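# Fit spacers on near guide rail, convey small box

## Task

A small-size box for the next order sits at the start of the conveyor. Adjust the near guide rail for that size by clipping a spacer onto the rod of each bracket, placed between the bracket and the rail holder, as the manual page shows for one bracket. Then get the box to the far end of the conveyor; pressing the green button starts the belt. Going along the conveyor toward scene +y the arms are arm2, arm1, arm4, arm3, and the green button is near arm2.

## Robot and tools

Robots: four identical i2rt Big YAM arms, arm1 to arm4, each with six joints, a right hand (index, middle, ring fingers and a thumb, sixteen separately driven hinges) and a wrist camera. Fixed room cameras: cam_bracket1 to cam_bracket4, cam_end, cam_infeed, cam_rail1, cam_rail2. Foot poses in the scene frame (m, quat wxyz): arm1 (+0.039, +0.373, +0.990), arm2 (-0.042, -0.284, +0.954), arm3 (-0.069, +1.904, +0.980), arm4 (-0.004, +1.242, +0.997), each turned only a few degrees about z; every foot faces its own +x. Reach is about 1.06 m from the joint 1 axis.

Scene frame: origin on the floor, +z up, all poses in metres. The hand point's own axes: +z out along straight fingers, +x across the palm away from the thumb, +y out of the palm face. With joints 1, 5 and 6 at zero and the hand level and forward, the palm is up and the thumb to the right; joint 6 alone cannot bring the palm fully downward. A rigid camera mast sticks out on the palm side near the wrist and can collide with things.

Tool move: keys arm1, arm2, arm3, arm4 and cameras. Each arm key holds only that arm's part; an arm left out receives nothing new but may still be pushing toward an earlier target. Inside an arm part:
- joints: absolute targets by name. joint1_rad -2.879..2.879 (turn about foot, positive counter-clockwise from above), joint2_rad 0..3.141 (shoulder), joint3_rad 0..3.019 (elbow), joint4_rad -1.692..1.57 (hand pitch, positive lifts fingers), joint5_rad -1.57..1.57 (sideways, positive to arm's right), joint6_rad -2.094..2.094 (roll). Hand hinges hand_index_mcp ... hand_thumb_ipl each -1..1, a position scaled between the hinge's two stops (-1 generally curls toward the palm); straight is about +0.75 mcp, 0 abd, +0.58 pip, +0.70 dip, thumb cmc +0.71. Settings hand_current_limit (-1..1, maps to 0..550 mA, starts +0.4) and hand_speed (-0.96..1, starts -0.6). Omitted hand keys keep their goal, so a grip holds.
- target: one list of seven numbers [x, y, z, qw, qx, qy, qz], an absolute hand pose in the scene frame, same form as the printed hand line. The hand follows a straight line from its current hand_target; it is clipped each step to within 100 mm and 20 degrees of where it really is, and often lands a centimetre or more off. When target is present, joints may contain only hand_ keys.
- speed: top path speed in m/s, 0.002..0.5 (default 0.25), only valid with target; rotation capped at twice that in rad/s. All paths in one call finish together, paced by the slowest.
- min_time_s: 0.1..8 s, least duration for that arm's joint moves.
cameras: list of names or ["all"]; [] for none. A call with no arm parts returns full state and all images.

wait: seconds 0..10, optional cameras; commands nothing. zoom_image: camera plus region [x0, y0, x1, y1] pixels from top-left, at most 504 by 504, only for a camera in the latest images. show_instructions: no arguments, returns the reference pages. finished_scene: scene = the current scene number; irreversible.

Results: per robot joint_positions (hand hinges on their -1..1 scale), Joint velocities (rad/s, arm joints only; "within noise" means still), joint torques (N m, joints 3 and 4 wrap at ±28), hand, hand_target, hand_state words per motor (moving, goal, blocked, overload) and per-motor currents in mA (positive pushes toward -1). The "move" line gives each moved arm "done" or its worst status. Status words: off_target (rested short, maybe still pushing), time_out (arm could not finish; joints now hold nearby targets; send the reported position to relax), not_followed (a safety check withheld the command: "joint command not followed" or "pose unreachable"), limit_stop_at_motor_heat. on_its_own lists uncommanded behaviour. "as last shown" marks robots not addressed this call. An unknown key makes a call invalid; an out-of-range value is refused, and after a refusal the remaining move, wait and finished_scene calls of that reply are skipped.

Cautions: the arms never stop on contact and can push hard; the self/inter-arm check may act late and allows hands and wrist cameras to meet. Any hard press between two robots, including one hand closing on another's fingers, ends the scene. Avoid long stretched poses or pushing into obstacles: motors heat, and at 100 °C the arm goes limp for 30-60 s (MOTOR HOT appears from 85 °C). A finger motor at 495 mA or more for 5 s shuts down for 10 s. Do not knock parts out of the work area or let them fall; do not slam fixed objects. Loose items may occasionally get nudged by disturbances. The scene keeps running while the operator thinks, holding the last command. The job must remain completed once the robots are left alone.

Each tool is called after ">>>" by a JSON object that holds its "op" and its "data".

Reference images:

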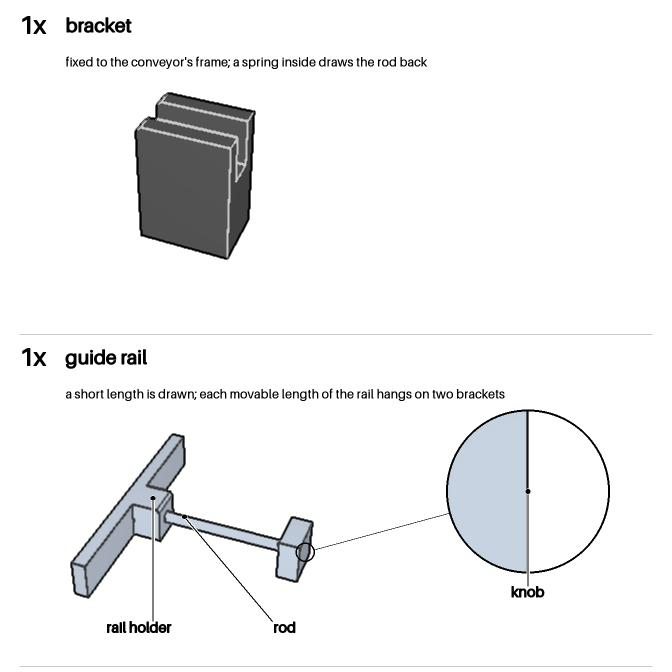

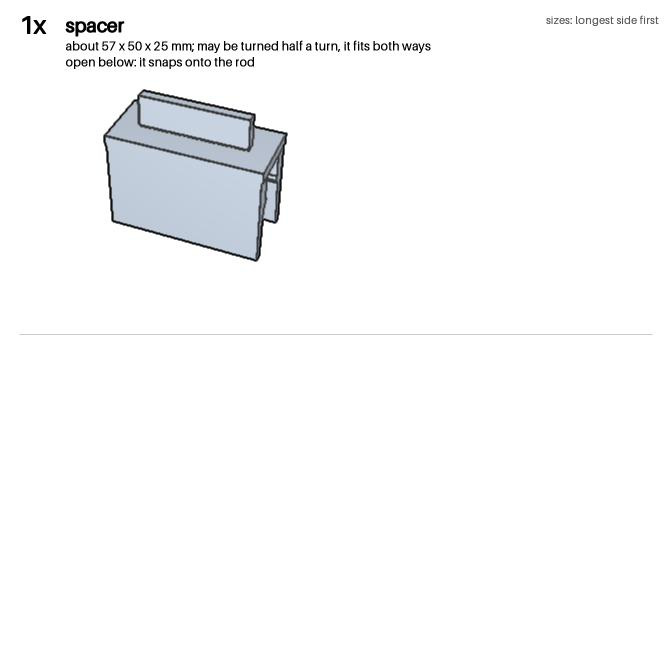

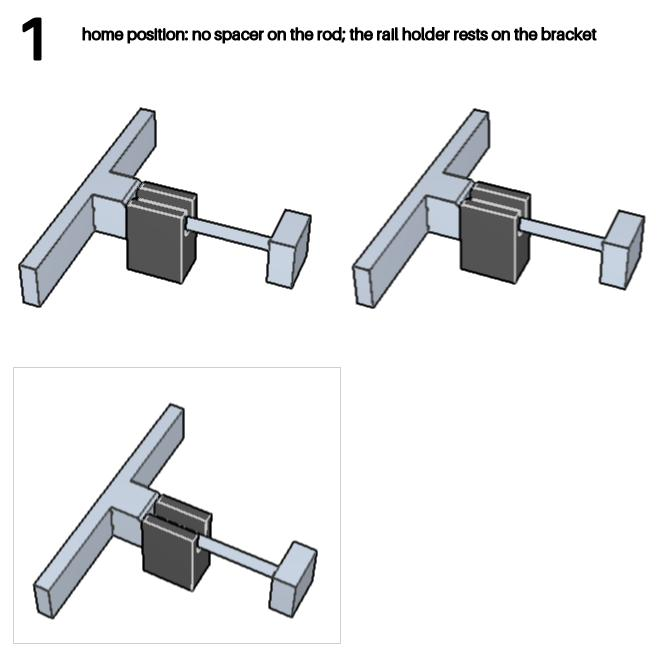

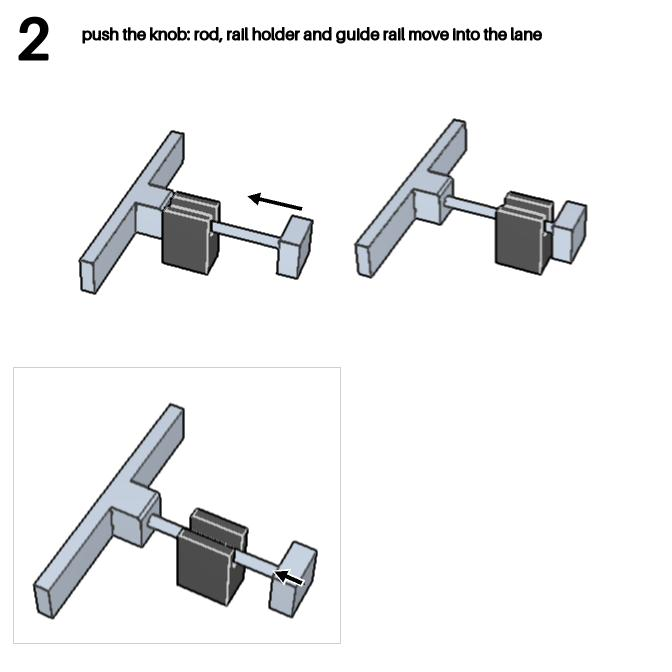

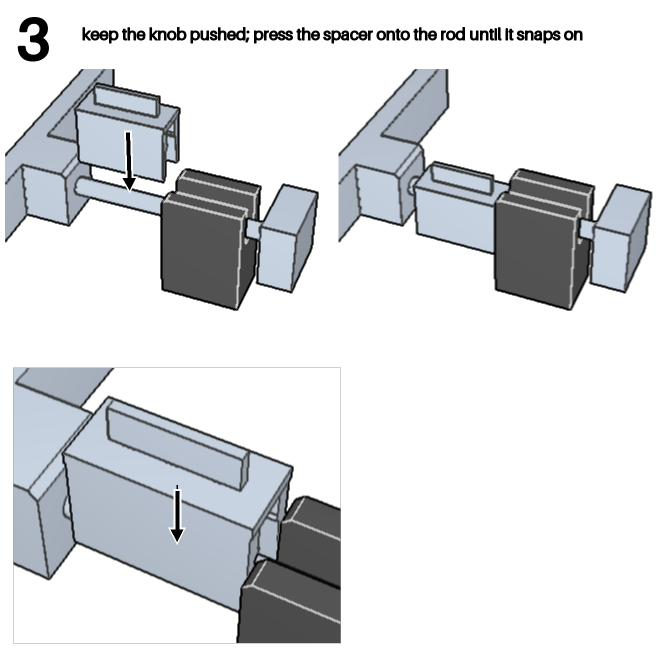

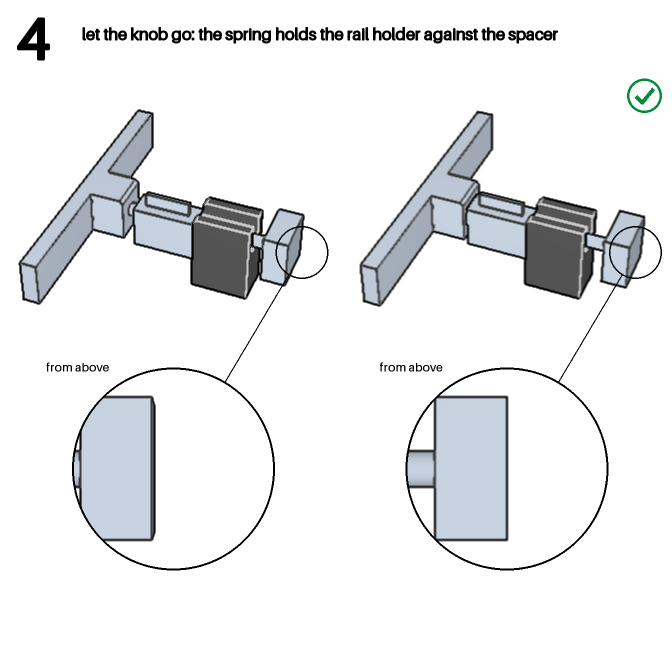

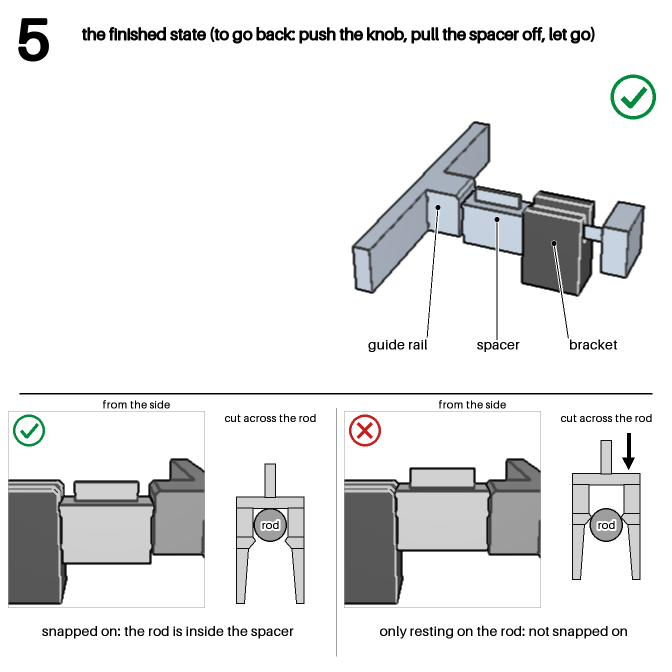

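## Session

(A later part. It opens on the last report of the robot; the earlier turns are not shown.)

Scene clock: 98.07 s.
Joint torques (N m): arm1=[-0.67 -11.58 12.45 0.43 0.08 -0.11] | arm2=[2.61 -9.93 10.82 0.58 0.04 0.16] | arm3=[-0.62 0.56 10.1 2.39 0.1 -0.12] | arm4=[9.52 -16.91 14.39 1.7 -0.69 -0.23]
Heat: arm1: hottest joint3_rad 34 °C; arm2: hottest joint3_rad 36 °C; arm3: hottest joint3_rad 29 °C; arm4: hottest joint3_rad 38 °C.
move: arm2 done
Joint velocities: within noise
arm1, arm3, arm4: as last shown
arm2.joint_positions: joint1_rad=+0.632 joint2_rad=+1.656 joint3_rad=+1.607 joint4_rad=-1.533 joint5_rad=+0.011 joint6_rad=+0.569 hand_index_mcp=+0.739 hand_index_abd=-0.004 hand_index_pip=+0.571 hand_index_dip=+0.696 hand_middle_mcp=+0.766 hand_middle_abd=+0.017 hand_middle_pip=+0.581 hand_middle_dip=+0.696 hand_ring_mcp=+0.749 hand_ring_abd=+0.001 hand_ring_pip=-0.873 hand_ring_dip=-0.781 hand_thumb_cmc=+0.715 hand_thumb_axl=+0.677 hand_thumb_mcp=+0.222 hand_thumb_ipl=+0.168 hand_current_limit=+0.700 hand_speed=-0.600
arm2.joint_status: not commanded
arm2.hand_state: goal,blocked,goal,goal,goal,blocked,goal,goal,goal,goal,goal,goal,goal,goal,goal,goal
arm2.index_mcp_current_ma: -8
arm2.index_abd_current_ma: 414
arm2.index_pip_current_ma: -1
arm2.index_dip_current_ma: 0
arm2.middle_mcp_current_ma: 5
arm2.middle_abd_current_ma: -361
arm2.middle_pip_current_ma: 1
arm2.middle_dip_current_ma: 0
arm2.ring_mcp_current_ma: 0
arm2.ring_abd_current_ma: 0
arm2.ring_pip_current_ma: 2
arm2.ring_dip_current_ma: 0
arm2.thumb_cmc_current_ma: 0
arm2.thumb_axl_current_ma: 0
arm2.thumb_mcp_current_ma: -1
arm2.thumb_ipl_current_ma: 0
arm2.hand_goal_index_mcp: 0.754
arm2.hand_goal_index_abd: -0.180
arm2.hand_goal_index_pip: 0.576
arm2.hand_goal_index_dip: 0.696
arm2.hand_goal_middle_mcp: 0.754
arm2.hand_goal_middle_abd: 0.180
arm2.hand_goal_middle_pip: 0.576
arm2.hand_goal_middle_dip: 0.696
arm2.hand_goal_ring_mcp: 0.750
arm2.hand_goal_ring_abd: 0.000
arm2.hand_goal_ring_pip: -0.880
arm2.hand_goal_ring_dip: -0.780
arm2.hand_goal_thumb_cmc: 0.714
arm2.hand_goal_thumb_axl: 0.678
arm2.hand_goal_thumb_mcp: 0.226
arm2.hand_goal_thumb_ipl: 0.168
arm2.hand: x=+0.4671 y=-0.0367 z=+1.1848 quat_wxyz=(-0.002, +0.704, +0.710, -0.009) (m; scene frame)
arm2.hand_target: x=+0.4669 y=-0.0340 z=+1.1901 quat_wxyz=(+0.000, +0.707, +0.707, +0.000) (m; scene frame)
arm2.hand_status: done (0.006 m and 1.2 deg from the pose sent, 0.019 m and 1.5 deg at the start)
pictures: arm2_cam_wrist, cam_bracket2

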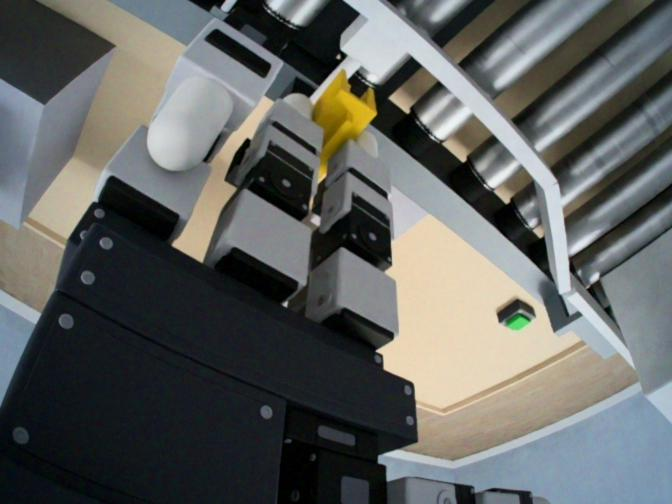

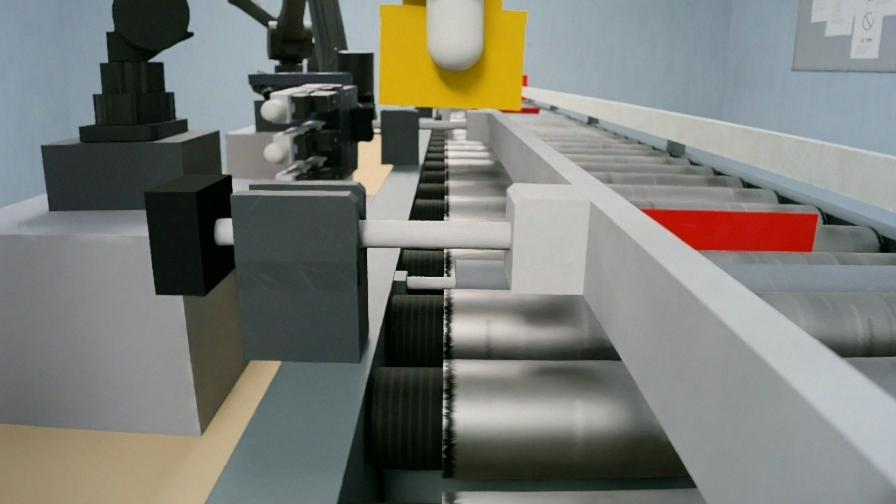

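>>> {"op": "move", "data": {"arm4": {"joints":{"joint1_rad":-1.07},"min_time_s":1.5}, "arm2": {"target":[0.461,-0.040,1.186,0,0.7071,0.7071,0],"speed":0.05}, "cameras": ["cam_bracket1","cam_bracket2","cam_rail1"]}}

>>> {"op": "zoom_image", "data": {"camera": "cam_bracket2", "region": [100, 150, 600, 350]}}

Scene clock: 102.50 s.
Joint torques (N m): arm1=[-1.03 -11.34 12.4 0.31 0.1 -0.11] | arm2=[1.38 -10.05 10.65 0.42 0.08 0.06] | arm3=[-0.62 0.5 10.13 2.4 0.11 -0.12] | arm4=[3.9 -16.44 15.34 1.22 -0.61 -0.24]
Heat: arm1: hottest joint3_rad 35 °C; arm2: hottest joint3_rad 36 °C; arm3: hottest joint3_rad 29 °C; arm4: hottest joint3_rad 38 °C.
move: arm2 done; arm4 time_out
Joint velocities: within noise
arm1.joint_positions: joint1_rad=+0.426 joint2_rad=+1.468 joint3_rad=+1.217 joint4_rad=-1.365 joint5_rad=-0.007 joint6_rad=+0.512 hand_index_mcp=+0.748 hand_index_abd=-0.008 hand_index_pip=+0.574 hand_index_dip=+0.696 hand_middle_mcp=+0.753 hand_middle_abd=+0.012 hand_middle_pip=+0.576 hand_middle_dip=+0.696 hand_ring_mcp=+0.749 hand_ring_abd=+0.001 hand_ring_pip=-0.884 hand_ring_dip=-0.780 hand_thumb_cmc=+0.713 hand_thumb_axl=+0.677 hand_thumb_mcp=+0.223 hand_thumb_ipl=+0.168 hand_current_limit=+0.700 hand_speed=-0.600
arm1.joint_status: not commanded
arm1.hand_state: goal,blocked,goal,goal,goal,blocked,goal,goal,goal,goal,goal,goal,goal,goal,goal,goal
arm1.index_mcp_current_ma: -1
arm1.index_abd_current_ma: 225
arm1.index_pip_current_ma: 0
arm1.index_dip_current_ma: 0
arm1.middle_mcp_current_ma: 0
arm1.middle_abd_current_ma: -214
arm1.middle_pip_current_ma: 0
arm1.middle_dip_current_ma: 0
arm1.ring_mcp_current_ma: 0
arm1.ring_abd_current_ma: 0
arm1.ring_pip_current_ma: 1
arm1.ring_dip_current_ma: 0
arm1.thumb_cmc_current_ma: 0
arm1.thumb_axl_current_ma: 0
arm1.thumb_mcp_current_ma: 0
arm1.thumb_ipl_current_ma: 0
arm1.hand_goal_index_mcp: 0.754
arm1.hand_goal_index_abd: -0.150
arm1.hand_goal_index_pip: 0.576
arm1.hand_goal_index_dip: 0.696
arm1.hand_goal_middle_mcp: 0.754
arm1.hand_goal_middle_abd: 0.150
arm1.hand_goal_middle_pip: 0.576
arm1.hand_goal_middle_dip: 0.696
arm1.hand_goal_ring_mcp: 0.750
arm1.hand_goal_ring_abd: 0.000
arm1.hand_goal_ring_pip: -0.890
arm1.hand_goal_ring_dip: -0.780
arm1.hand_goal_thumb_cmc: 0.714
arm1.hand_goal_thumb_axl: 0.678
arm1.hand_goal_thumb_mcp: 0.226
arm1.hand_goal_thumb_ipl: 0.168
arm1.hand: x=+0.4803 y=+0.5531 z=+1.1578 quat_wxyz=(-0.007, +0.707, +0.707, -0.023) (m; scene frame)
arm1.hand_target: x=+0.4966 y=+0.5560 z=+1.1753 quat_wxyz=(+0.000, +0.707, +0.707, +0.000) (m; scene frame)
arm1.hand_status: not commanded
arm2.joint_positions: joint1_rad=+0.632 joint2_rad=+1.638 joint3_rad=+1.575 joint4_rad=-1.517 joint5_rad=+0.011 joint6_rad=+0.569 hand_index_mcp=+0.739 hand_index_abd=-0.004 hand_index_pip=+0.571 hand_index_dip=+0.696 hand_middle_mcp=+0.766 hand_middle_abd=+0.017 hand_middle_pip=+0.581 hand_middle_dip=+0.696 hand_ring_mcp=+0.749 hand_ring_abd=+0.001 hand_ring_pip=-0.873 hand_ring_dip=-0.781 hand_thumb_cmc=+0.715 hand_thumb_axl=+0.677 hand_thumb_mcp=+0.222 hand_thumb_ipl=+0.168 hand_current_limit=+0.700 hand_speed=-0.600
arm2.joint_status: not commanded
arm2.hand_state: goal,blocked,goal,goal,goal,blocked,goal,goal,goal,goal,goal,goal,goal,goal,goal,goal
arm2.index_mcp_current_ma: -8
arm2.index_abd_current_ma: 414
arm2.index_pip_current_ma: -1
arm2.index_dip_current_ma: 0
arm2.middle_mcp_current_ma: 5
arm2.middle_abd_current_ma: -361
arm2.middle_pip_current_ma: 1
arm2.middle_dip_current_ma: 0
arm2.ring_mcp_current_ma: 0
arm2.ring_abd_current_ma: 0
arm2.ring_pip_current_ma: 2
arm2.ring_dip_current_ma: 0
arm2.thumb_cmc_current_ma: 0
arm2.thumb_axl_current_ma: 0
arm2.thumb_mcp_current_ma: -1
arm2.thumb_ipl_current_ma: 0
arm2.hand_goal_index_mcp: 0.754
arm2.hand_goal_index_abd: -0.180
arm2.hand_goal_index_pip: 0.576
arm2.hand_goal_index_dip: 0.696
arm2.hand_goal_middle_mcp: 0.754
arm2.hand_goal_middle_abd: 0.180
arm2.hand_goal_middle_pip: 0.576
arm2.hand_goal_middle_dip: 0.696
arm2.hand_goal_ring_mcp: 0.750
arm2.hand_goal_ring_abd: 0.000
arm2.hand_goal_ring_pip: -0.880
arm2.hand_goal_ring_dip: -0.780
arm2.hand_goal_thumb_cmc: 0.714
arm2.hand_goal_thumb_axl: 0.678
arm2.hand_goal_thumb_mcp: 0.226
arm2.hand_goal_thumb_ipl: 0.168
arm2.hand: x=+0.4615 y=-0.0404 z=+1.1811 quat_wxyz=(-0.002, +0.704, +0.710, -0.009) (m; scene frame)
arm2.hand_target: x=+0.4610 y=-0.0399 z=+1.1859 quat_wxyz=(+0.000, +0.707, +0.707, +0.000) (m; scene frame)
arm2.hand_status: done (0.005 m and 1.1 deg from the pose sent, 0.007 m and 1.2 deg at the start)
arm3: as last shown
arm4.joint_positions: joint1_rad=-1.287 joint2_rad=+2.482 joint3_rad=+1.553 joint4_rad=+0.869 joint5_rad=+0.509 joint6_rad=+1.574 hand_index_mcp=+0.746 hand_index_abd=-0.015 hand_index_pip=+0.578 hand_index_dip=+0.696 hand_middle_mcp=+0.755 hand_middle_abd=+0.003 hand_middle_pip=+0.577 hand_middle_dip=+0.696 hand_ring_mcp=+0.755 hand_ring_abd=+0.003 hand_ring_pip=+0.577 hand_ring_dip=+0.696 hand_thumb_cmc=+0.715 hand_thumb_axl=+0.677 hand_thumb_mcp=+0.226 hand_thumb_ipl=+0.168 hand_current_limit=+0.400 hand_speed=-0.600
arm4.joint_status: joint1_rad time_out (moved -0.026 of +0.191)
arm4.hand_state: goal,goal,goal,goal,goal,goal,goal,goal,goal,goal,goal,goal,goal,goal,goal,goal
arm4.index_mcp_current_ma: -19
arm4.index_abd_current_ma: -35
arm4.index_pip_current_ma: 3
arm4.index_dip_current_ma: 0
arm4.middle_mcp_current_ma: 2
arm4.middle_abd_current_ma: 5
arm4.middle_pip_current_ma: 1
arm4.middle_dip_current_ma: 0
arm4.ring_mcp_current_ma: 1
arm4.ring_abd_current_ma: 6
arm4.ring_pip_current_ma: 1
arm4.ring_dip_current_ma: 0
arm4.thumb_cmc_current_ma: 1
arm4.thumb_axl_current_ma: -1
arm4.thumb_mcp_current_ma: 0
arm4.thumb_ipl_current_ma: -1
arm4.hand_goal_index_mcp: 0.754
arm4.hand_goal_index_abd: 0.000
arm4.hand_goal_index_pip: 0.576
arm4.hand_goal_index_dip: 0.696
arm4.hand_goal_middle_mcp: 0.754
arm4.hand_goal_middle_abd: 0.000
arm4.hand_goal_middle_pip: 0.576
arm4.hand_goal_middle_dip: 0.696
arm4.hand_goal_ring_mcp: 0.754
arm4.hand_goal_ring_abd: 0.000
arm4.hand_goal_ring_pip: 0.576
arm4.hand_goal_ring_dip: 0.696
arm4.hand_goal_thumb_cmc: 0.714
arm4.hand_goal_thumb_axl: 0.678
arm4.hand_goal_thumb_mcp: 0.226
arm4.hand_goal_thumb_ipl: 0.168
arm4.on_its_own: joint1_rad is held at -1.261, not at your -1.070, since a time_out; joint3_rad reads +1.553 and still pushes toward +1.661 since a time_out
arm4.hand: x=+0.1261 y=+0.4627 z=+0.9677 quat_wxyz=(+0.522, +0.479, -0.545, +0.447) (m; scene frame)
arm4.hand_target: x=+0.1602 y=+0.4363 z=+0.9898 quat_wxyz=(+0.522, +0.478, -0.526, +0.472) (m; scene frame)
arm4.hand_status: not commanded
pictures: cam_bracket1, cam_bracket2, cam_rail1
led back after a hold (arm4 arm): the arm was led back toward your command in small steps, so it may still be short of it.
joint command not followed: on one or more control steps a check withheld the commanded joint targets of the arm4 arm, and it was not sent them on those steps.
cause: the commanded joint targets, or the way to them, would bring a part of the robot too close to another arm (a part of this arm and the arm1 arm's hand, 77 mm apart when this arm was first held).

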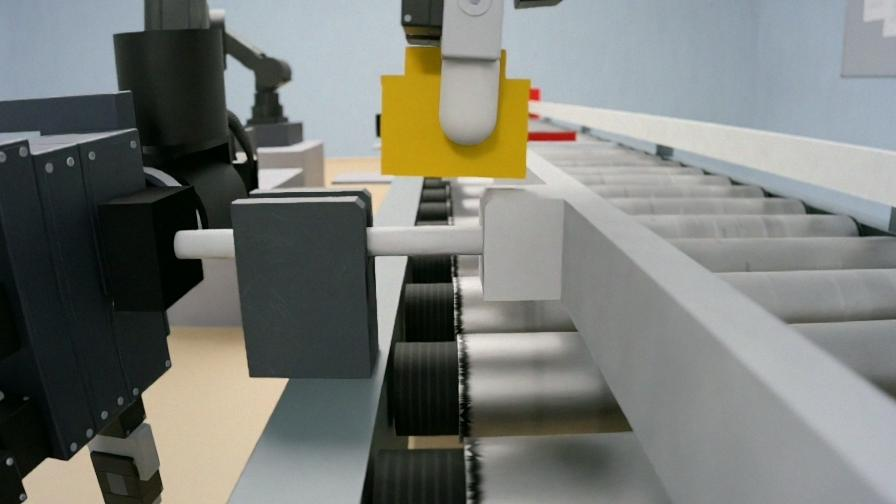

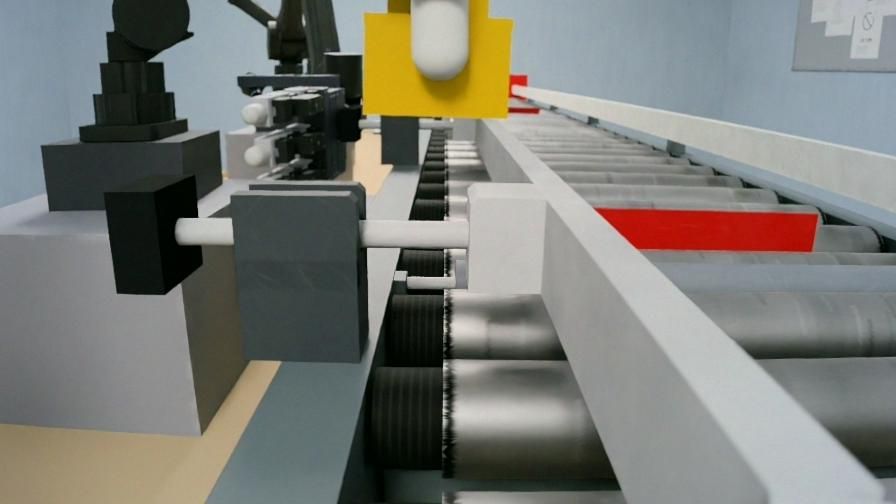

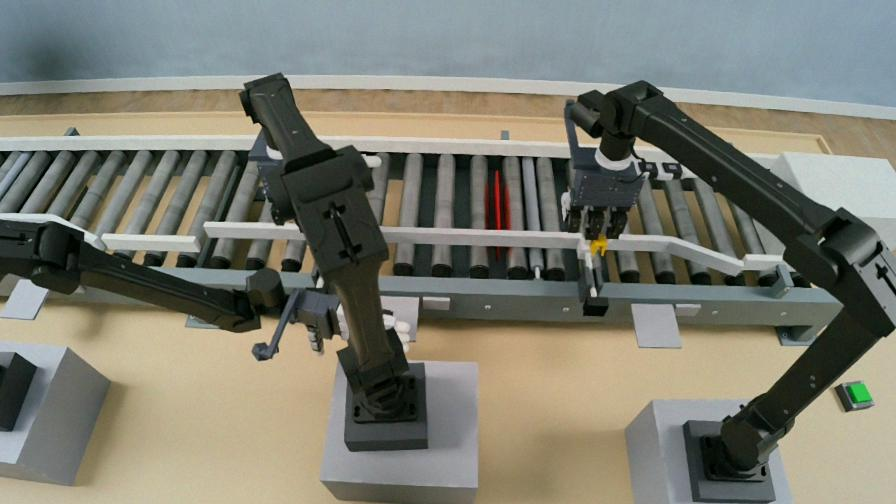

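Scaled by 1.008 from the camera's 896x504 image, which has a finer 1280x720 frame.

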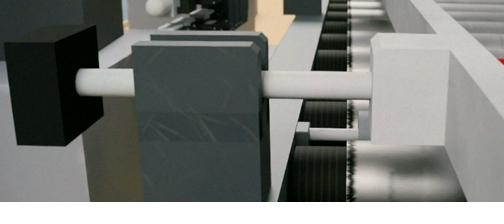

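>>> {"op": "move", "data": {"arm1": {"target":[0.48,0.553,1.32,0,0.7071,0.7071,0],"speed":0.15}}}

>>> {"op": "move", "data": {"arm4": {"joints":{"joint1_rad":-1.08},"min_time_s":2.5}, "cameras": ["cam_bracket1","cam_bracket2"]}}

Scene clock: 104.43 s.
Joint torques (N m): arm1=[0.09 -10.52 13.79 -0.21 0.16 0.01] | arm2=[1.08 -10.99 10.5 0.73 0.13 0.06] | arm3=[-0.67 0.56 10.1 2.4 0.1 -0.12] | arm4=[3.78 -16.38 15.34 1.2 -0.62 -0.23]
Heat: arm1: hottest joint3_rad 35 °C; arm2: hottest joint3_rad 36 °C; arm3: hottest joint3_rad 29 °C; arm4: hottest joint3_rad 38 °C.
move: arm1 off_target
Joint velocities: within noise
arm1.joint_positions: joint1_rad=+0.426 joint2_rad=+1.393 joint3_rad=+1.504 joint4_rad=-1.689 joint5_rad=-0.005 joint6_rad=+0.512 hand_index_mcp=+0.748 hand_index_abd=-0.008 hand_index_pip=+0.574 hand_index_dip=+0.696 hand_middle_mcp=+0.753 hand_middle_abd=+0.012 hand_middle_pip=+0.576 hand_middle_dip=+0.696 hand_ring_mcp=+0.749 hand_ring_abd=+0.001 hand_ring_pip=-0.884 hand_ring_dip=-0.780 hand_thumb_cmc=+0.713 hand_thumb_axl=+0.677 hand_thumb_mcp=+0.223 hand_thumb_ipl=+0.168 hand_current_limit=+0.700 hand_speed=-0.600
arm1.joint_status: not commanded
arm1.hand_state: goal,blocked,goal,goal,goal,blocked,goal,goal,goal,goal,goal,goal,goal,goal,goal,goal
arm1.index_mcp_current_ma: -1
arm1.index_abd_current_ma: 225
arm1.index_pip_current_ma: 0
arm1.index_dip_current_ma: 0
arm1.middle_mcp_current_ma: 0
arm1.middle_abd_current_ma: -214
arm1.middle_pip_current_ma: 0
arm1.middle_dip_current_ma: 0
arm1.ring_mcp_current_ma: 0
arm1.ring_abd_current_ma: 0
arm1.ring_pip_current_ma: 1
arm1.ring_dip_current_ma: 0
arm1.thumb_cmc_current_ma: 0
arm1.thumb_axl_current_ma: 0
arm1.thumb_mcp_current_ma: 0
arm1.thumb_ipl_current_ma: 0
arm1.hand_goal_index_mcp: 0.754
arm1.hand_goal_index_abd: -0.150
arm1.hand_goal_index_pip: 0.576
arm1.hand_goal_index_dip: 0.696
arm1.hand_goal_middle_mcp: 0.754
arm1.hand_goal_middle_abd: 0.150
arm1.hand_goal_middle_pip: 0.576
arm1.hand_goal_middle_dip: 0.696
arm1.hand_goal_ring_mcp: 0.750
arm1.hand_goal_ring_abd: 0.000
arm1.hand_goal_ring_pip: -0.890
arm1.hand_goal_ring_dip: -0.780
arm1.hand_goal_thumb_cmc: 0.714
arm1.hand_goal_thumb_axl: 0.678
arm1.hand_goal_thumb_mcp: 0.226
arm1.hand_goal_thumb_ipl: 0.168
arm1.hand: x=+0.4720 y=+0.5491 z=+1.2986 quat_wxyz=(-0.001, +0.707, +0.707, -0.005) (m; scene frame)
arm1.hand_target: x=+0.4792 y=+0.5526 z=+1.3195 quat_wxyz=(+0.006, +0.707, +0.707, +0.014) (m; scene frame)
arm1.hand_status: off_target (0.023 m and 0.6 deg from the pose sent, 0.162 m and 2.8 deg at the start; a joint's target at an end of its range on 18 of 45 steps)
arm2, arm4: as last shown
arm3.joint_positions: joint1_rad=+0.019 joint2_rad=+0.621 joint3_rad=+1.445 joint4_rad=-1.172 joint5_rad=+0.010 joint6_rad=+1.142 hand_index_mcp=+0.755 hand_index_abd=+0.001 hand_index_pip=+0.577 hand_index_dip=+0.696 hand_middle_mcp=+0.755 hand_middle_abd=+0.001 hand_middle_pip=+0.577 hand_middle_dip=+0.696 hand_ring_mcp=+0.755 hand_ring_abd=+0.001 hand_ring_pip=+0.577 hand_ring_dip=+0.696 hand_thumb_cmc=+0.715 hand_thumb_axl=+0.677 hand_thumb_mcp=+0.226 hand_thumb_ipl=+0.168 hand_current_limit=+0.400 hand_speed=-0.600
arm3.joint_status: not commanded
arm3.hand_state: goal,goal,goal,goal,goal,goal,goal,goal,goal,goal,goal,goal,goal,goal,goal,goal
arm3.index_mcp_current_ma: 1
arm3.index_abd_current_ma: 1
arm3.index_pip_current_ma: 1
arm3.index_dip_current_ma: 0
arm3.middle_mcp_current_ma: 1
arm3.middle_abd_current_ma: 1
arm3.middle_pip_current_ma: 1
arm3.middle_dip_current_ma: 0
arm3.ring_mcp_current_ma: 1
arm3.ring_abd_current_ma: 1
arm3.ring_pip_current_ma: 1
arm3.ring_dip_current_ma: 0
arm3.thumb_cmc_current_ma: 1
arm3.thumb_axl_current_ma: -1
arm3.thumb_mcp_current_ma: 0
arm3.thumb_ipl_current_ma: 0
arm3.hand_goal_index_mcp: 0.754
arm3.hand_goal_index_abd: 0.000
arm3.hand_goal_index_pip: 0.576
arm3.hand_goal_index_dip: 0.696
arm3.hand_goal_middle_mcp: 0.754
arm3.hand_goal_middle_abd: 0.000
arm3.hand_goal_middle_pip: 0.576
arm3.hand_goal_middle_dip: 0.696
arm3.hand_goal_ring_mcp: 0.754
arm3.hand_goal_ring_abd: 0.000
arm3.hand_goal_ring_pip: 0.576
arm3.hand_goal_ring_dip: 0.696
arm3.hand_goal_thumb_cmc: 0.714
arm3.hand_goal_thumb_axl: 0.678
arm3.hand_goal_thumb_mcp: 0.226
arm3.hand_goal_thumb_ipl: 0.168
arm3.hand: x=+0.1747 y=+1.8084 z=+1.5973 quat_wxyz=(+0.136, +0.802, +0.159, +0.560) (m; scene frame)
arm3.hand_target: x=+0.1704 y=+1.8085 z=+1.6097 quat_wxyz=(+0.138, +0.794, +0.157, +0.571) (m; scene frame)
arm3.hand_status: not commanded
arm4.on_its_own: joint1_rad is held at -1.261, not at your -1.070, since a time_out; joint3_rad reads +1.553 and still pushes toward +1.661 since a time_out
pictures: none

Scene clock: 109.47 s.
Joint torques (N m): arm1=[-0.03 -10.64 13.85 -0.25 0.16 0] | arm2=[1.79 -11.11 10.29 0.61 0.11 0.11] | arm3=[-0.62 0.5 10.1 2.39 0.11 -0.13] | arm4=[15.74 -17.32 13.42 1.58 -1.15 -0.15]
Heat: arm1: hottest joint3_rad 35 °C; arm2: hottest joint3_rad 36 °C; arm3: hottest joint3_rad 29 °C; arm4: hottest joint3_rad 39 °C.
move: arm4 time_out
Joint velocities: within noise
arm1, arm2, arm3: as last shown
arm4.joint_positions: joint1_rad=-1.258 joint2_rad=+2.492 joint3_rad=+1.577 joint4_rad=+0.861 joint5_rad=+0.523 joint6_rad=+1.566 hand_index_mcp=+0.725 hand_index_abd=-0.039 hand_index_pip=+0.565 hand_index_dip=+0.695 hand_middle_mcp=+0.755 hand_middle_abd=+0.003 hand_middle_pip=+0.577 hand_middle_dip=+0.696 hand_ring_mcp=+0.755 hand_ring_abd=+0.003 hand_ring_pip=+0.577 hand_ring_dip=+0.696 hand_thumb_cmc=+0.715 hand_thumb_axl=+0.677 hand_thumb_mcp=+0.226 hand_thumb_ipl=+0.168 hand_current_limit=+0.400 hand_speed=-0.600
arm4.joint_status: joint1_rad time_out (moved +0.029 of +0.207)
arm4.hand_state: blocked,blocked,goal,goal,goal,goal,goal,goal,goal,goal,goal,goal,goal,goal,goal,goal
arm4.index_mcp_current_ma: -96
arm4.index_abd_current_ma: -107
arm4.index_pip_current_ma: -28
arm4.index_dip_current_ma: -2
arm4.middle_mcp_current_ma: 2
arm4.middle_abd_current_ma: 5
arm4.middle_pip_current_ma: 1
arm4.middle_dip_current_ma: 0
arm4.ring_mcp_current_ma: 2
arm4.ring_abd_current_ma: 6
arm4.ring_pip_current_ma: 1
arm4.ring_dip_current_ma: 0
arm4.thumb_cmc_current_ma: 1
arm4.thumb_axl_current_ma: -1
arm4.thumb_mcp_current_ma: 0
arm4.thumb_ipl_current_ma: -1
arm4.hand_goal_index_mcp: 0.754
arm4.hand_goal_index_abd: 0.000
arm4.hand_goal_index_pip: 0.576
arm4.hand_goal_index_dip: 0.696
arm4.hand_goal_middle_mcp: 0.754
arm4.hand_goal_middle_abd: 0.000
arm4.hand_goal_middle_pip: 0.576
arm4.hand_goal_middle_dip: 0.696
arm4.hand_goal_ring_mcp: 0.754
arm4.hand_goal_ring_abd: 0.000
arm4.hand_goal_ring_pip: 0.576
arm4.hand_goal_ring_dip: 0.696
arm4.hand_goal_thumb_cmc: 0.714
arm4.hand_goal_thumb_axl: 0.678
arm4.hand_goal_thumb_mcp: 0.226
arm4.hand_goal_thumb_ipl: 0.168
arm4.on_its_own: joint1_rad reads -1.258 and still pushes toward -1.080 since a time_out; joint5_rad reads +0.523 and still pushes toward +0.491 since a time_out
arm4.hand: x=+0.1490 y=+0.4625 z=+0.9695 quat_wxyz=(+0.522, +0.484, -0.539, +0.451) (m; scene frame)
arm4.hand_target: x=+0.3029 y=+0.4791 z=+0.9915 quat_wxyz=(+0.478, +0.523, -0.480, +0.518) (m; scene frame)
arm4.hand_status: not commanded
pictures: cam_bracket1, cam_bracket2

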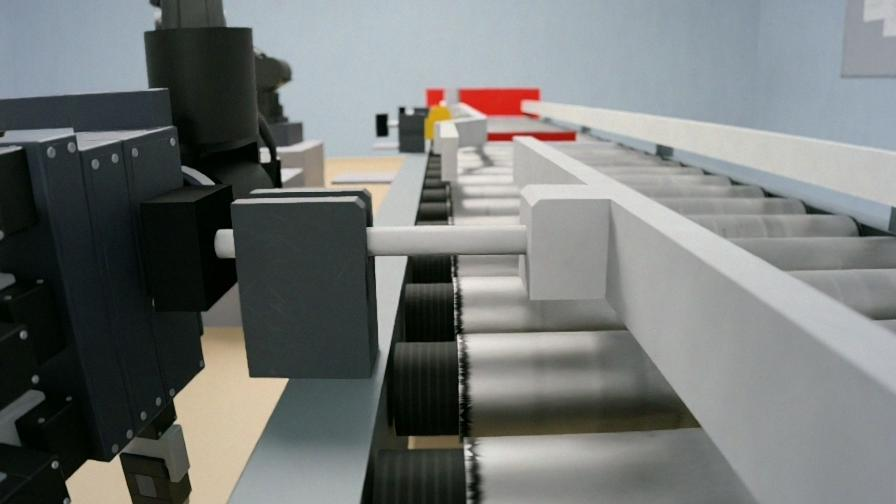

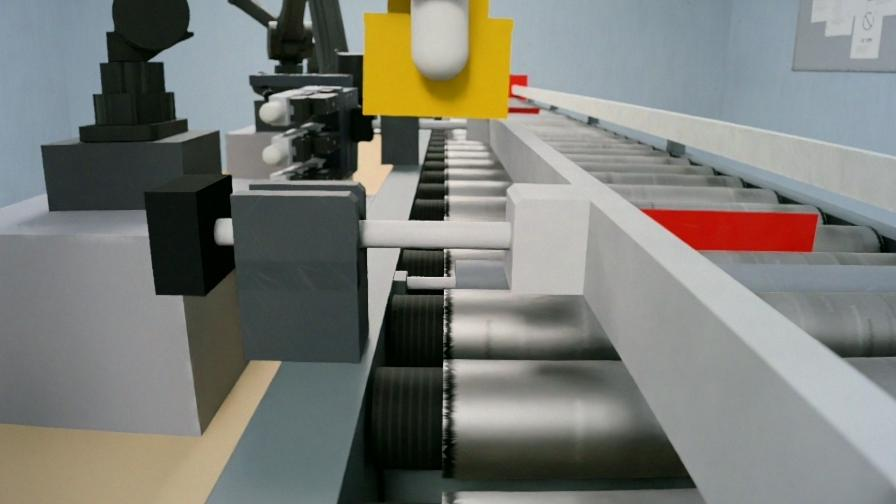

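>>> {"op": "move", "data": {"arm4": {"joints":{"joint1_rad":-1.165},"min_time_s":1.5}, "arm2": {"target":[0.4555,-0.0405,1.186,0.0123,0.707,0.707,0.0123],"speed":0.05}, "cameras": ["cam_bracket2","arm2_cam_wrist"]}}

>>> {"op": "zoom_image", "data": {"camera": "cam_bracket2", "region": [300, 0, 600, 250]}}

>>> {"op": "zoom_image", "data": {"camera": "arm2_cam_wrist", "region": [290, 20, 400, 130]}}

Scene clock: 113.33 s.
Joint torques (N m): arm1=[0.26 -10.46 13.81 -0.29 0.16 0.02] | arm2=[2.37 -10.29 10.47 0.79 0.26 0.11] | arm3=[-0.67 0.56 10.1 2.4 0.11 -0.12] | arm4=[9.17 -17.32 13.49 1.58 -1.15 -0.14]
Heat: arm1: hottest joint3_rad 36 °C; arm2: hottest joint3_rad 36 °C; arm3: hottest joint3_rad 29 °C; arm4: hottest joint3_rad 40 °C.
move: arm2 done; arm4 time_out
Joint velocities: within noise
arm1, arm3: as last shown
arm2.joint_positions: joint1_rad=+0.639 joint2_rad=+1.606 joint3_rad=+1.529 joint4_rad=-1.474 joint5_rad=+0.027 joint6_rad=+0.577 hand_index_mcp=+0.739 hand_index_abd=-0.004 hand_index_pip=+0.571 hand_index_dip=+0.696 hand_middle_mcp=+0.766 hand_middle_abd=+0.017 hand_middle_pip=+0.581 hand_middle_dip=+0.696 hand_ring_mcp=+0.749 hand_ring_abd=+0.001 hand_ring_pip=-0.873 hand_ring_dip=-0.781 hand_thumb_cmc=+0.715 hand_thumb_axl=+0.677 hand_thumb_mcp=+0.222 hand_thumb_ipl=+0.168 hand_current_limit=+0.700 hand_speed=-0.600
arm2.joint_status: not commanded
arm2.hand_state: goal,blocked,goal,goal,goal,blocked,goal,goal,goal,goal,goal,goal,goal,goal,goal,goal
arm2.index_mcp_current_ma: -8
arm2.index_abd_current_ma: 414
arm2.index_pip_current_ma: -1
arm2.index_dip_current_ma: 0
arm2.middle_mcp_current_ma: 5
arm2.middle_abd_current_ma: -361
arm2.middle_pip_current_ma: 1
arm2.middle_dip_current_ma: 0
arm2.ring_mcp_current_ma: 0
arm2.ring_abd_current_ma: 0
arm2.ring_pip_current_ma: 2
arm2.ring_dip_current_ma: 0
arm2.thumb_cmc_current_ma: 0
arm2.thumb_axl_current_ma: 0
arm2.thumb_mcp_current_ma: -1
arm2.thumb_ipl_current_ma: 0
arm2.hand_goal_index_mcp: 0.754
arm2.hand_goal_index_abd: -0.180
arm2.hand_goal_index_pip: 0.576
arm2.hand_goal_index_dip: 0.696
arm2.hand_goal_middle_mcp: 0.754
arm2.hand_goal_middle_abd: 0.180
arm2.hand_goal_middle_pip: 0.576
arm2.hand_goal_middle_dip: 0.696
arm2.hand_goal_ring_mcp: 0.750
arm2.hand_goal_ring_abd: 0.000
arm2.hand_goal_ring_pip: -0.880
arm2.hand_goal_ring_dip: -0.780
arm2.hand_goal_thumb_cmc: 0.714
arm2.hand_goal_thumb_axl: 0.678
arm2.hand_goal_thumb_mcp: 0.226
arm2.hand_goal_thumb_ipl: 0.168
arm2.hand: x=+0.4571 y=-0.0429 z=+1.1819 quat_wxyz=(+0.009, +0.705, +0.709, +0.005) (m; scene frame)
arm2.hand_target: x=+0.4555 y=-0.0405 z=+1.1861 quat_wxyz=(+0.012, +0.707, +0.707, +0.012) (m; scene frame)
arm2.hand_status: done (0.005 m and 1.0 deg from the pose sent, 0.008 m and 2.9 deg at the start)
arm4.joint_positions: joint1_rad=-1.259 joint2_rad=+2.492 joint3_rad=+1.577 joint4_rad=+0.861 joint5_rad=+0.523 joint6_rad=+1.566 hand_index_mcp=+0.725 hand_index_abd=-0.039 hand_index_pip=+0.565 hand_index_dip=+0.695 hand_middle_mcp=+0.755 hand_middle_abd=+0.003 hand_middle_pip=+0.577 hand_middle_dip=+0.696 hand_ring_mcp=+0.755 hand_ring_abd=+0.003 hand_ring_pip=+0.577 hand_ring_dip=+0.696 hand_thumb_cmc=+0.715 hand_thumb_axl=+0.677 hand_thumb_mcp=+0.226 hand_thumb_ipl=+0.168 hand_current_limit=+0.400 hand_speed=-0.600
arm4.joint_status: joint1_rad time_out (moved -0.002 of +0.093)
arm4.hand_state: blocked,blocked,goal,goal,goal,goal,goal,goal,goal,goal,goal,goal,goal,goal,goal,goal
arm4.index_mcp_current_ma: -96
arm4.index_abd_current_ma: -107
arm4.index_pip_current_ma: -28
arm4.index_dip_current_ma: -2
arm4.middle_mcp_current_ma: 2
arm4.middle_abd_current_ma: 5
arm4.middle_pip_current_ma: 1
arm4.middle_dip_current_ma: 0
arm4.ring_mcp_current_ma: 2
arm4.ring_abd_current_ma: 6
arm4.ring_pip_current_ma: 1
arm4.ring_dip_current_ma: 0
arm4.thumb_cmc_current_ma: 1
arm4.thumb_axl_current_ma: -1
arm4.thumb_mcp_current_ma: 0
arm4.thumb_ipl_current_ma: -1
arm4.hand_goal_index_mcp: 0.754
arm4.hand_goal_index_abd: 0.000
arm4.hand_goal_index_pip: 0.576
arm4.hand_goal_index_dip: 0.696
arm4.hand_goal_middle_mcp: 0.754
arm4.hand_goal_middle_abd: 0.000
arm4.hand_goal_middle_pip: 0.576
arm4.hand_goal_middle_dip: 0.696
arm4.hand_goal_ring_mcp: 0.754
arm4.hand_goal_ring_abd: 0.000
arm4.hand_goal_ring_pip: 0.576
arm4.hand_goal_ring_dip: 0.696
arm4.hand_goal_thumb_cmc: 0.714
arm4.hand_goal_thumb_axl: 0.678
arm4.hand_goal_thumb_mcp: 0.226
arm4.hand_goal_thumb_ipl: 0.168
arm4.on_its_own: joint1_rad reads -1.259 and still pushes toward -1.165 since a time_out; joint5_rad reads +0.523 and still pushes toward +0.491 since a time_out
arm4.hand: x=+0.1475 y=+0.4622 z=+0.9695 quat_wxyz=(+0.522, +0.483, -0.539, +0.451) (m; scene frame)
arm4.hand_target: x=+0.2366 y=+0.4557 z=+0.9906 quat_wxyz=(+0.499, +0.502, -0.502, +0.497) (m; scene frame)
arm4.hand_status: not commanded
pictures: arm2_cam_wrist, cam_bracket2

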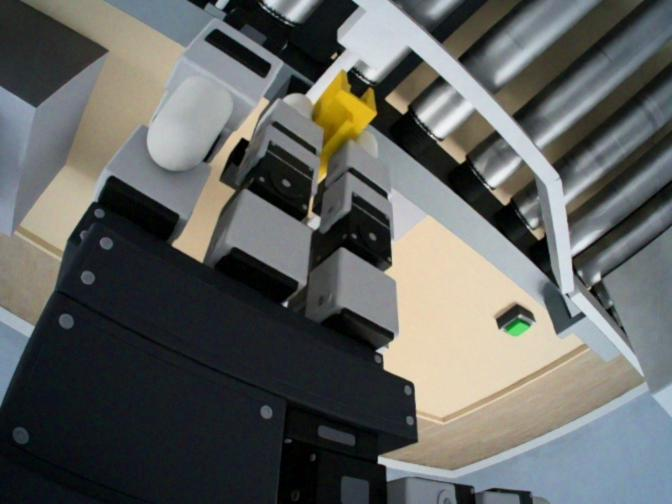

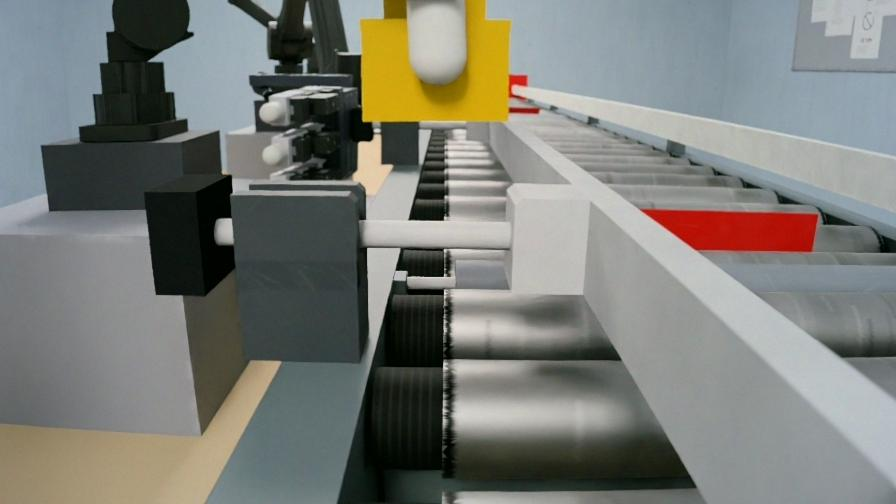

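Scaled by 1.680 from the camera's 896x504 image, which has a finer 1280x720 frame.

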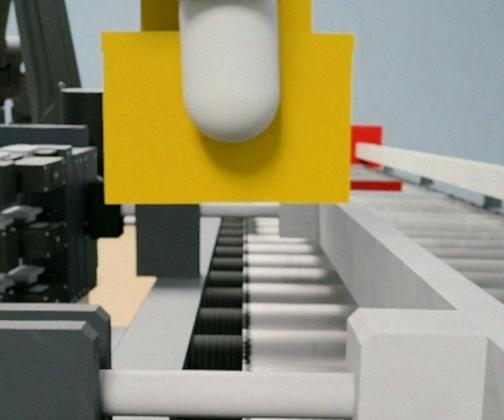

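Scaled by 4.582 from the camera's 672x504 image, which has a finer 960x720 frame.

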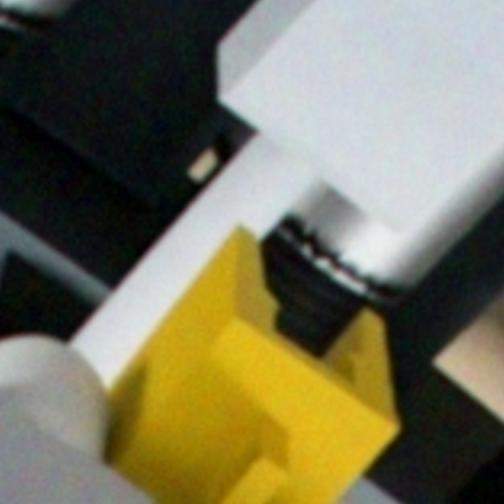

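>>> {"op": "move", "data": {"arm2": {"target":[0.4565,-0.042,1.165,0.0123,0.707,0.707,0.0123],"speed":0.04}, "cameras": ["cam_bracket2","arm2_cam_wrist"]}}

>>> {"op": "zoom_image", "data": {"camera": "cam_bracket2", "region": [300, 50, 600, 300]}}

>>> {"op": "zoom_image", "data": {"camera": "arm2_cam_wrist", "region": [290, 20, 400, 130]}}

Scene clock: 114.67 s.
Joint torques (N m): arm1=[-0.03 -10.58 13.89 -0.32 0.14 -0.01] | arm2=[2.14 -9.76 10.5 0.5 0.26 0.06] | arm3=[-0.62 0.56 10.1 2.4 0.1 -0.12] | arm4=[9.11 -17.26 13.41 1.58 -1.16 -0.14]
Heat: arm1: hottest joint3_rad 36 °C; arm2: hottest joint3_rad 36 °C; arm3: hottest joint3_rad 29 °C; arm4: hottest joint3_rad 40 °C.
move: arm2 done
Joint velocities: within noise
arm1, arm3, arm4: as last shown
arm2.joint_positions: joint1_rad=+0.639 joint2_rad=+1.605 joint3_rad=+1.479 joint4_rad=-1.419 joint5_rad=+0.027 joint6_rad=+0.577 hand_index_mcp=+0.739 hand_index_abd=-0.004 hand_index_pip=+0.571 hand_index_dip=+0.696 hand_middle_mcp=+0.766 hand_middle_abd=+0.017 hand_middle_pip=+0.581 hand_middle_dip=+0.696 hand_ring_mcp=+0.749 hand_ring_abd=+0.001 hand_ring_pip=-0.873 hand_ring_dip=-0.781 hand_thumb_cmc=+0.715 hand_thumb_axl=+0.677 hand_thumb_mcp=+0.222 hand_thumb_ipl=+0.168 hand_current_limit=+0.700 hand_speed=-0.600
arm2.joint_status: not commanded
arm2.hand_state: goal,blocked,goal,goal,goal,blocked,goal,goal,goal,goal,goal,goal,goal,goal,goal,goal
arm2.index_mcp_current_ma: -8
arm2.index_abd_current_ma: 414
arm2.index_pip_current_ma: -1
arm2.index_dip_current_ma: 0
arm2.middle_mcp_current_ma: 5
arm2.middle_abd_current_ma: -361
arm2.middle_pip_current_ma: 1
arm2.middle_dip_current_ma: 0
arm2.ring_mcp_current_ma: 0
arm2.ring_abd_current_ma: 0
arm2.ring_pip_current_ma: 2
arm2.ring_dip_current_ma: 0
arm2.thumb_cmc_current_ma: 0
arm2.thumb_axl_current_ma: 0
arm2.thumb_mcp_current_ma: -1
arm2.thumb_ipl_current_ma: 0
arm2.hand_goal_index_mcp: 0.754
arm2.hand_goal_index_abd: -0.180
arm2.hand_goal_index_pip: 0.576
arm2.hand_goal_index_dip: 0.696
arm2.hand_goal_middle_mcp: 0.754
arm2.hand_goal_middle_abd: 0.180
arm2.hand_goal_middle_pip: 0.576
arm2.hand_goal_middle_dip: 0.696
arm2.hand_goal_ring_mcp: 0.750
arm2.hand_goal_ring_abd: 0.000
arm2.hand_goal_ring_pip: -0.880
arm2.hand_goal_ring_dip: -0.780
arm2.hand_goal_thumb_cmc: 0.714
arm2.hand_goal_thumb_axl: 0.678
arm2.hand_goal_thumb_mcp: 0.226
arm2.hand_goal_thumb_ipl: 0.168
arm2.hand: x=+0.4562 y=-0.0433 z=+1.1635 quat_wxyz=(+0.010, +0.705, +0.709, +0.007) (m; scene frame)
arm2.hand_target: x=+0.4565 y=-0.0419 z=+1.1650 quat_wxyz=(+0.012, +0.707, +0.707, +0.012) (m; scene frame)
arm2.hand_status: done (0.002 m and 0.7 deg from the pose sent, 0.017 m and 1.0 deg at the start)
arm4.on_its_own: joint1_rad reads -1.259 and still pushes toward -1.165 since a time_out; joint5_rad reads +0.523 and still pushes toward +0.491 since a time_out
pictures: arm2_cam_wrist, cam_bracket2

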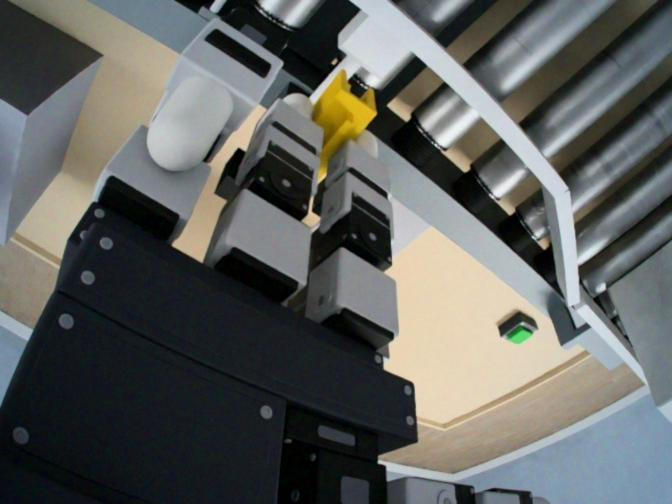

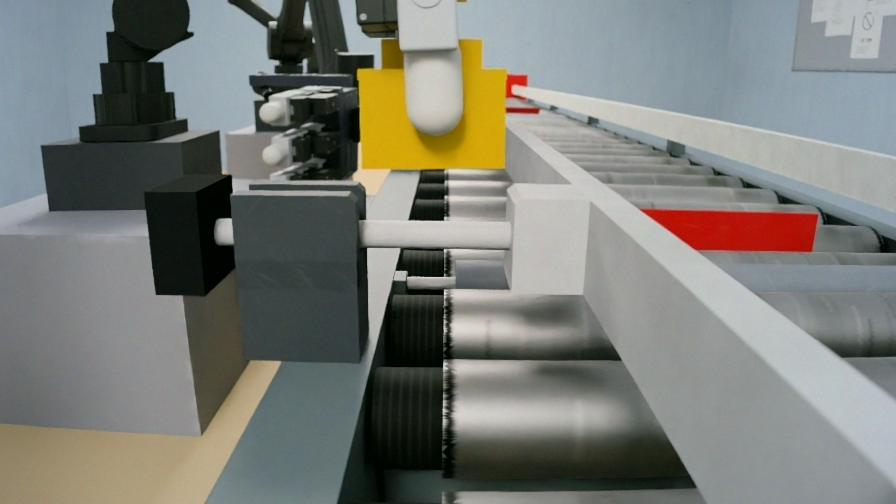

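Scaled by 1.680 from the camera's 896x504 image, which has a finer 1280x720 frame.

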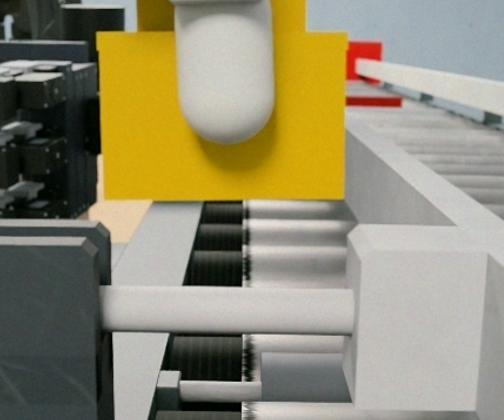

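Scaled by 4.582 from the camera's 672x504 image, which has a finer 960x720 frame.

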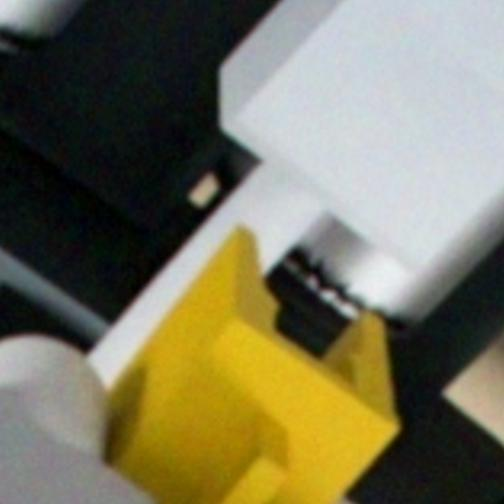

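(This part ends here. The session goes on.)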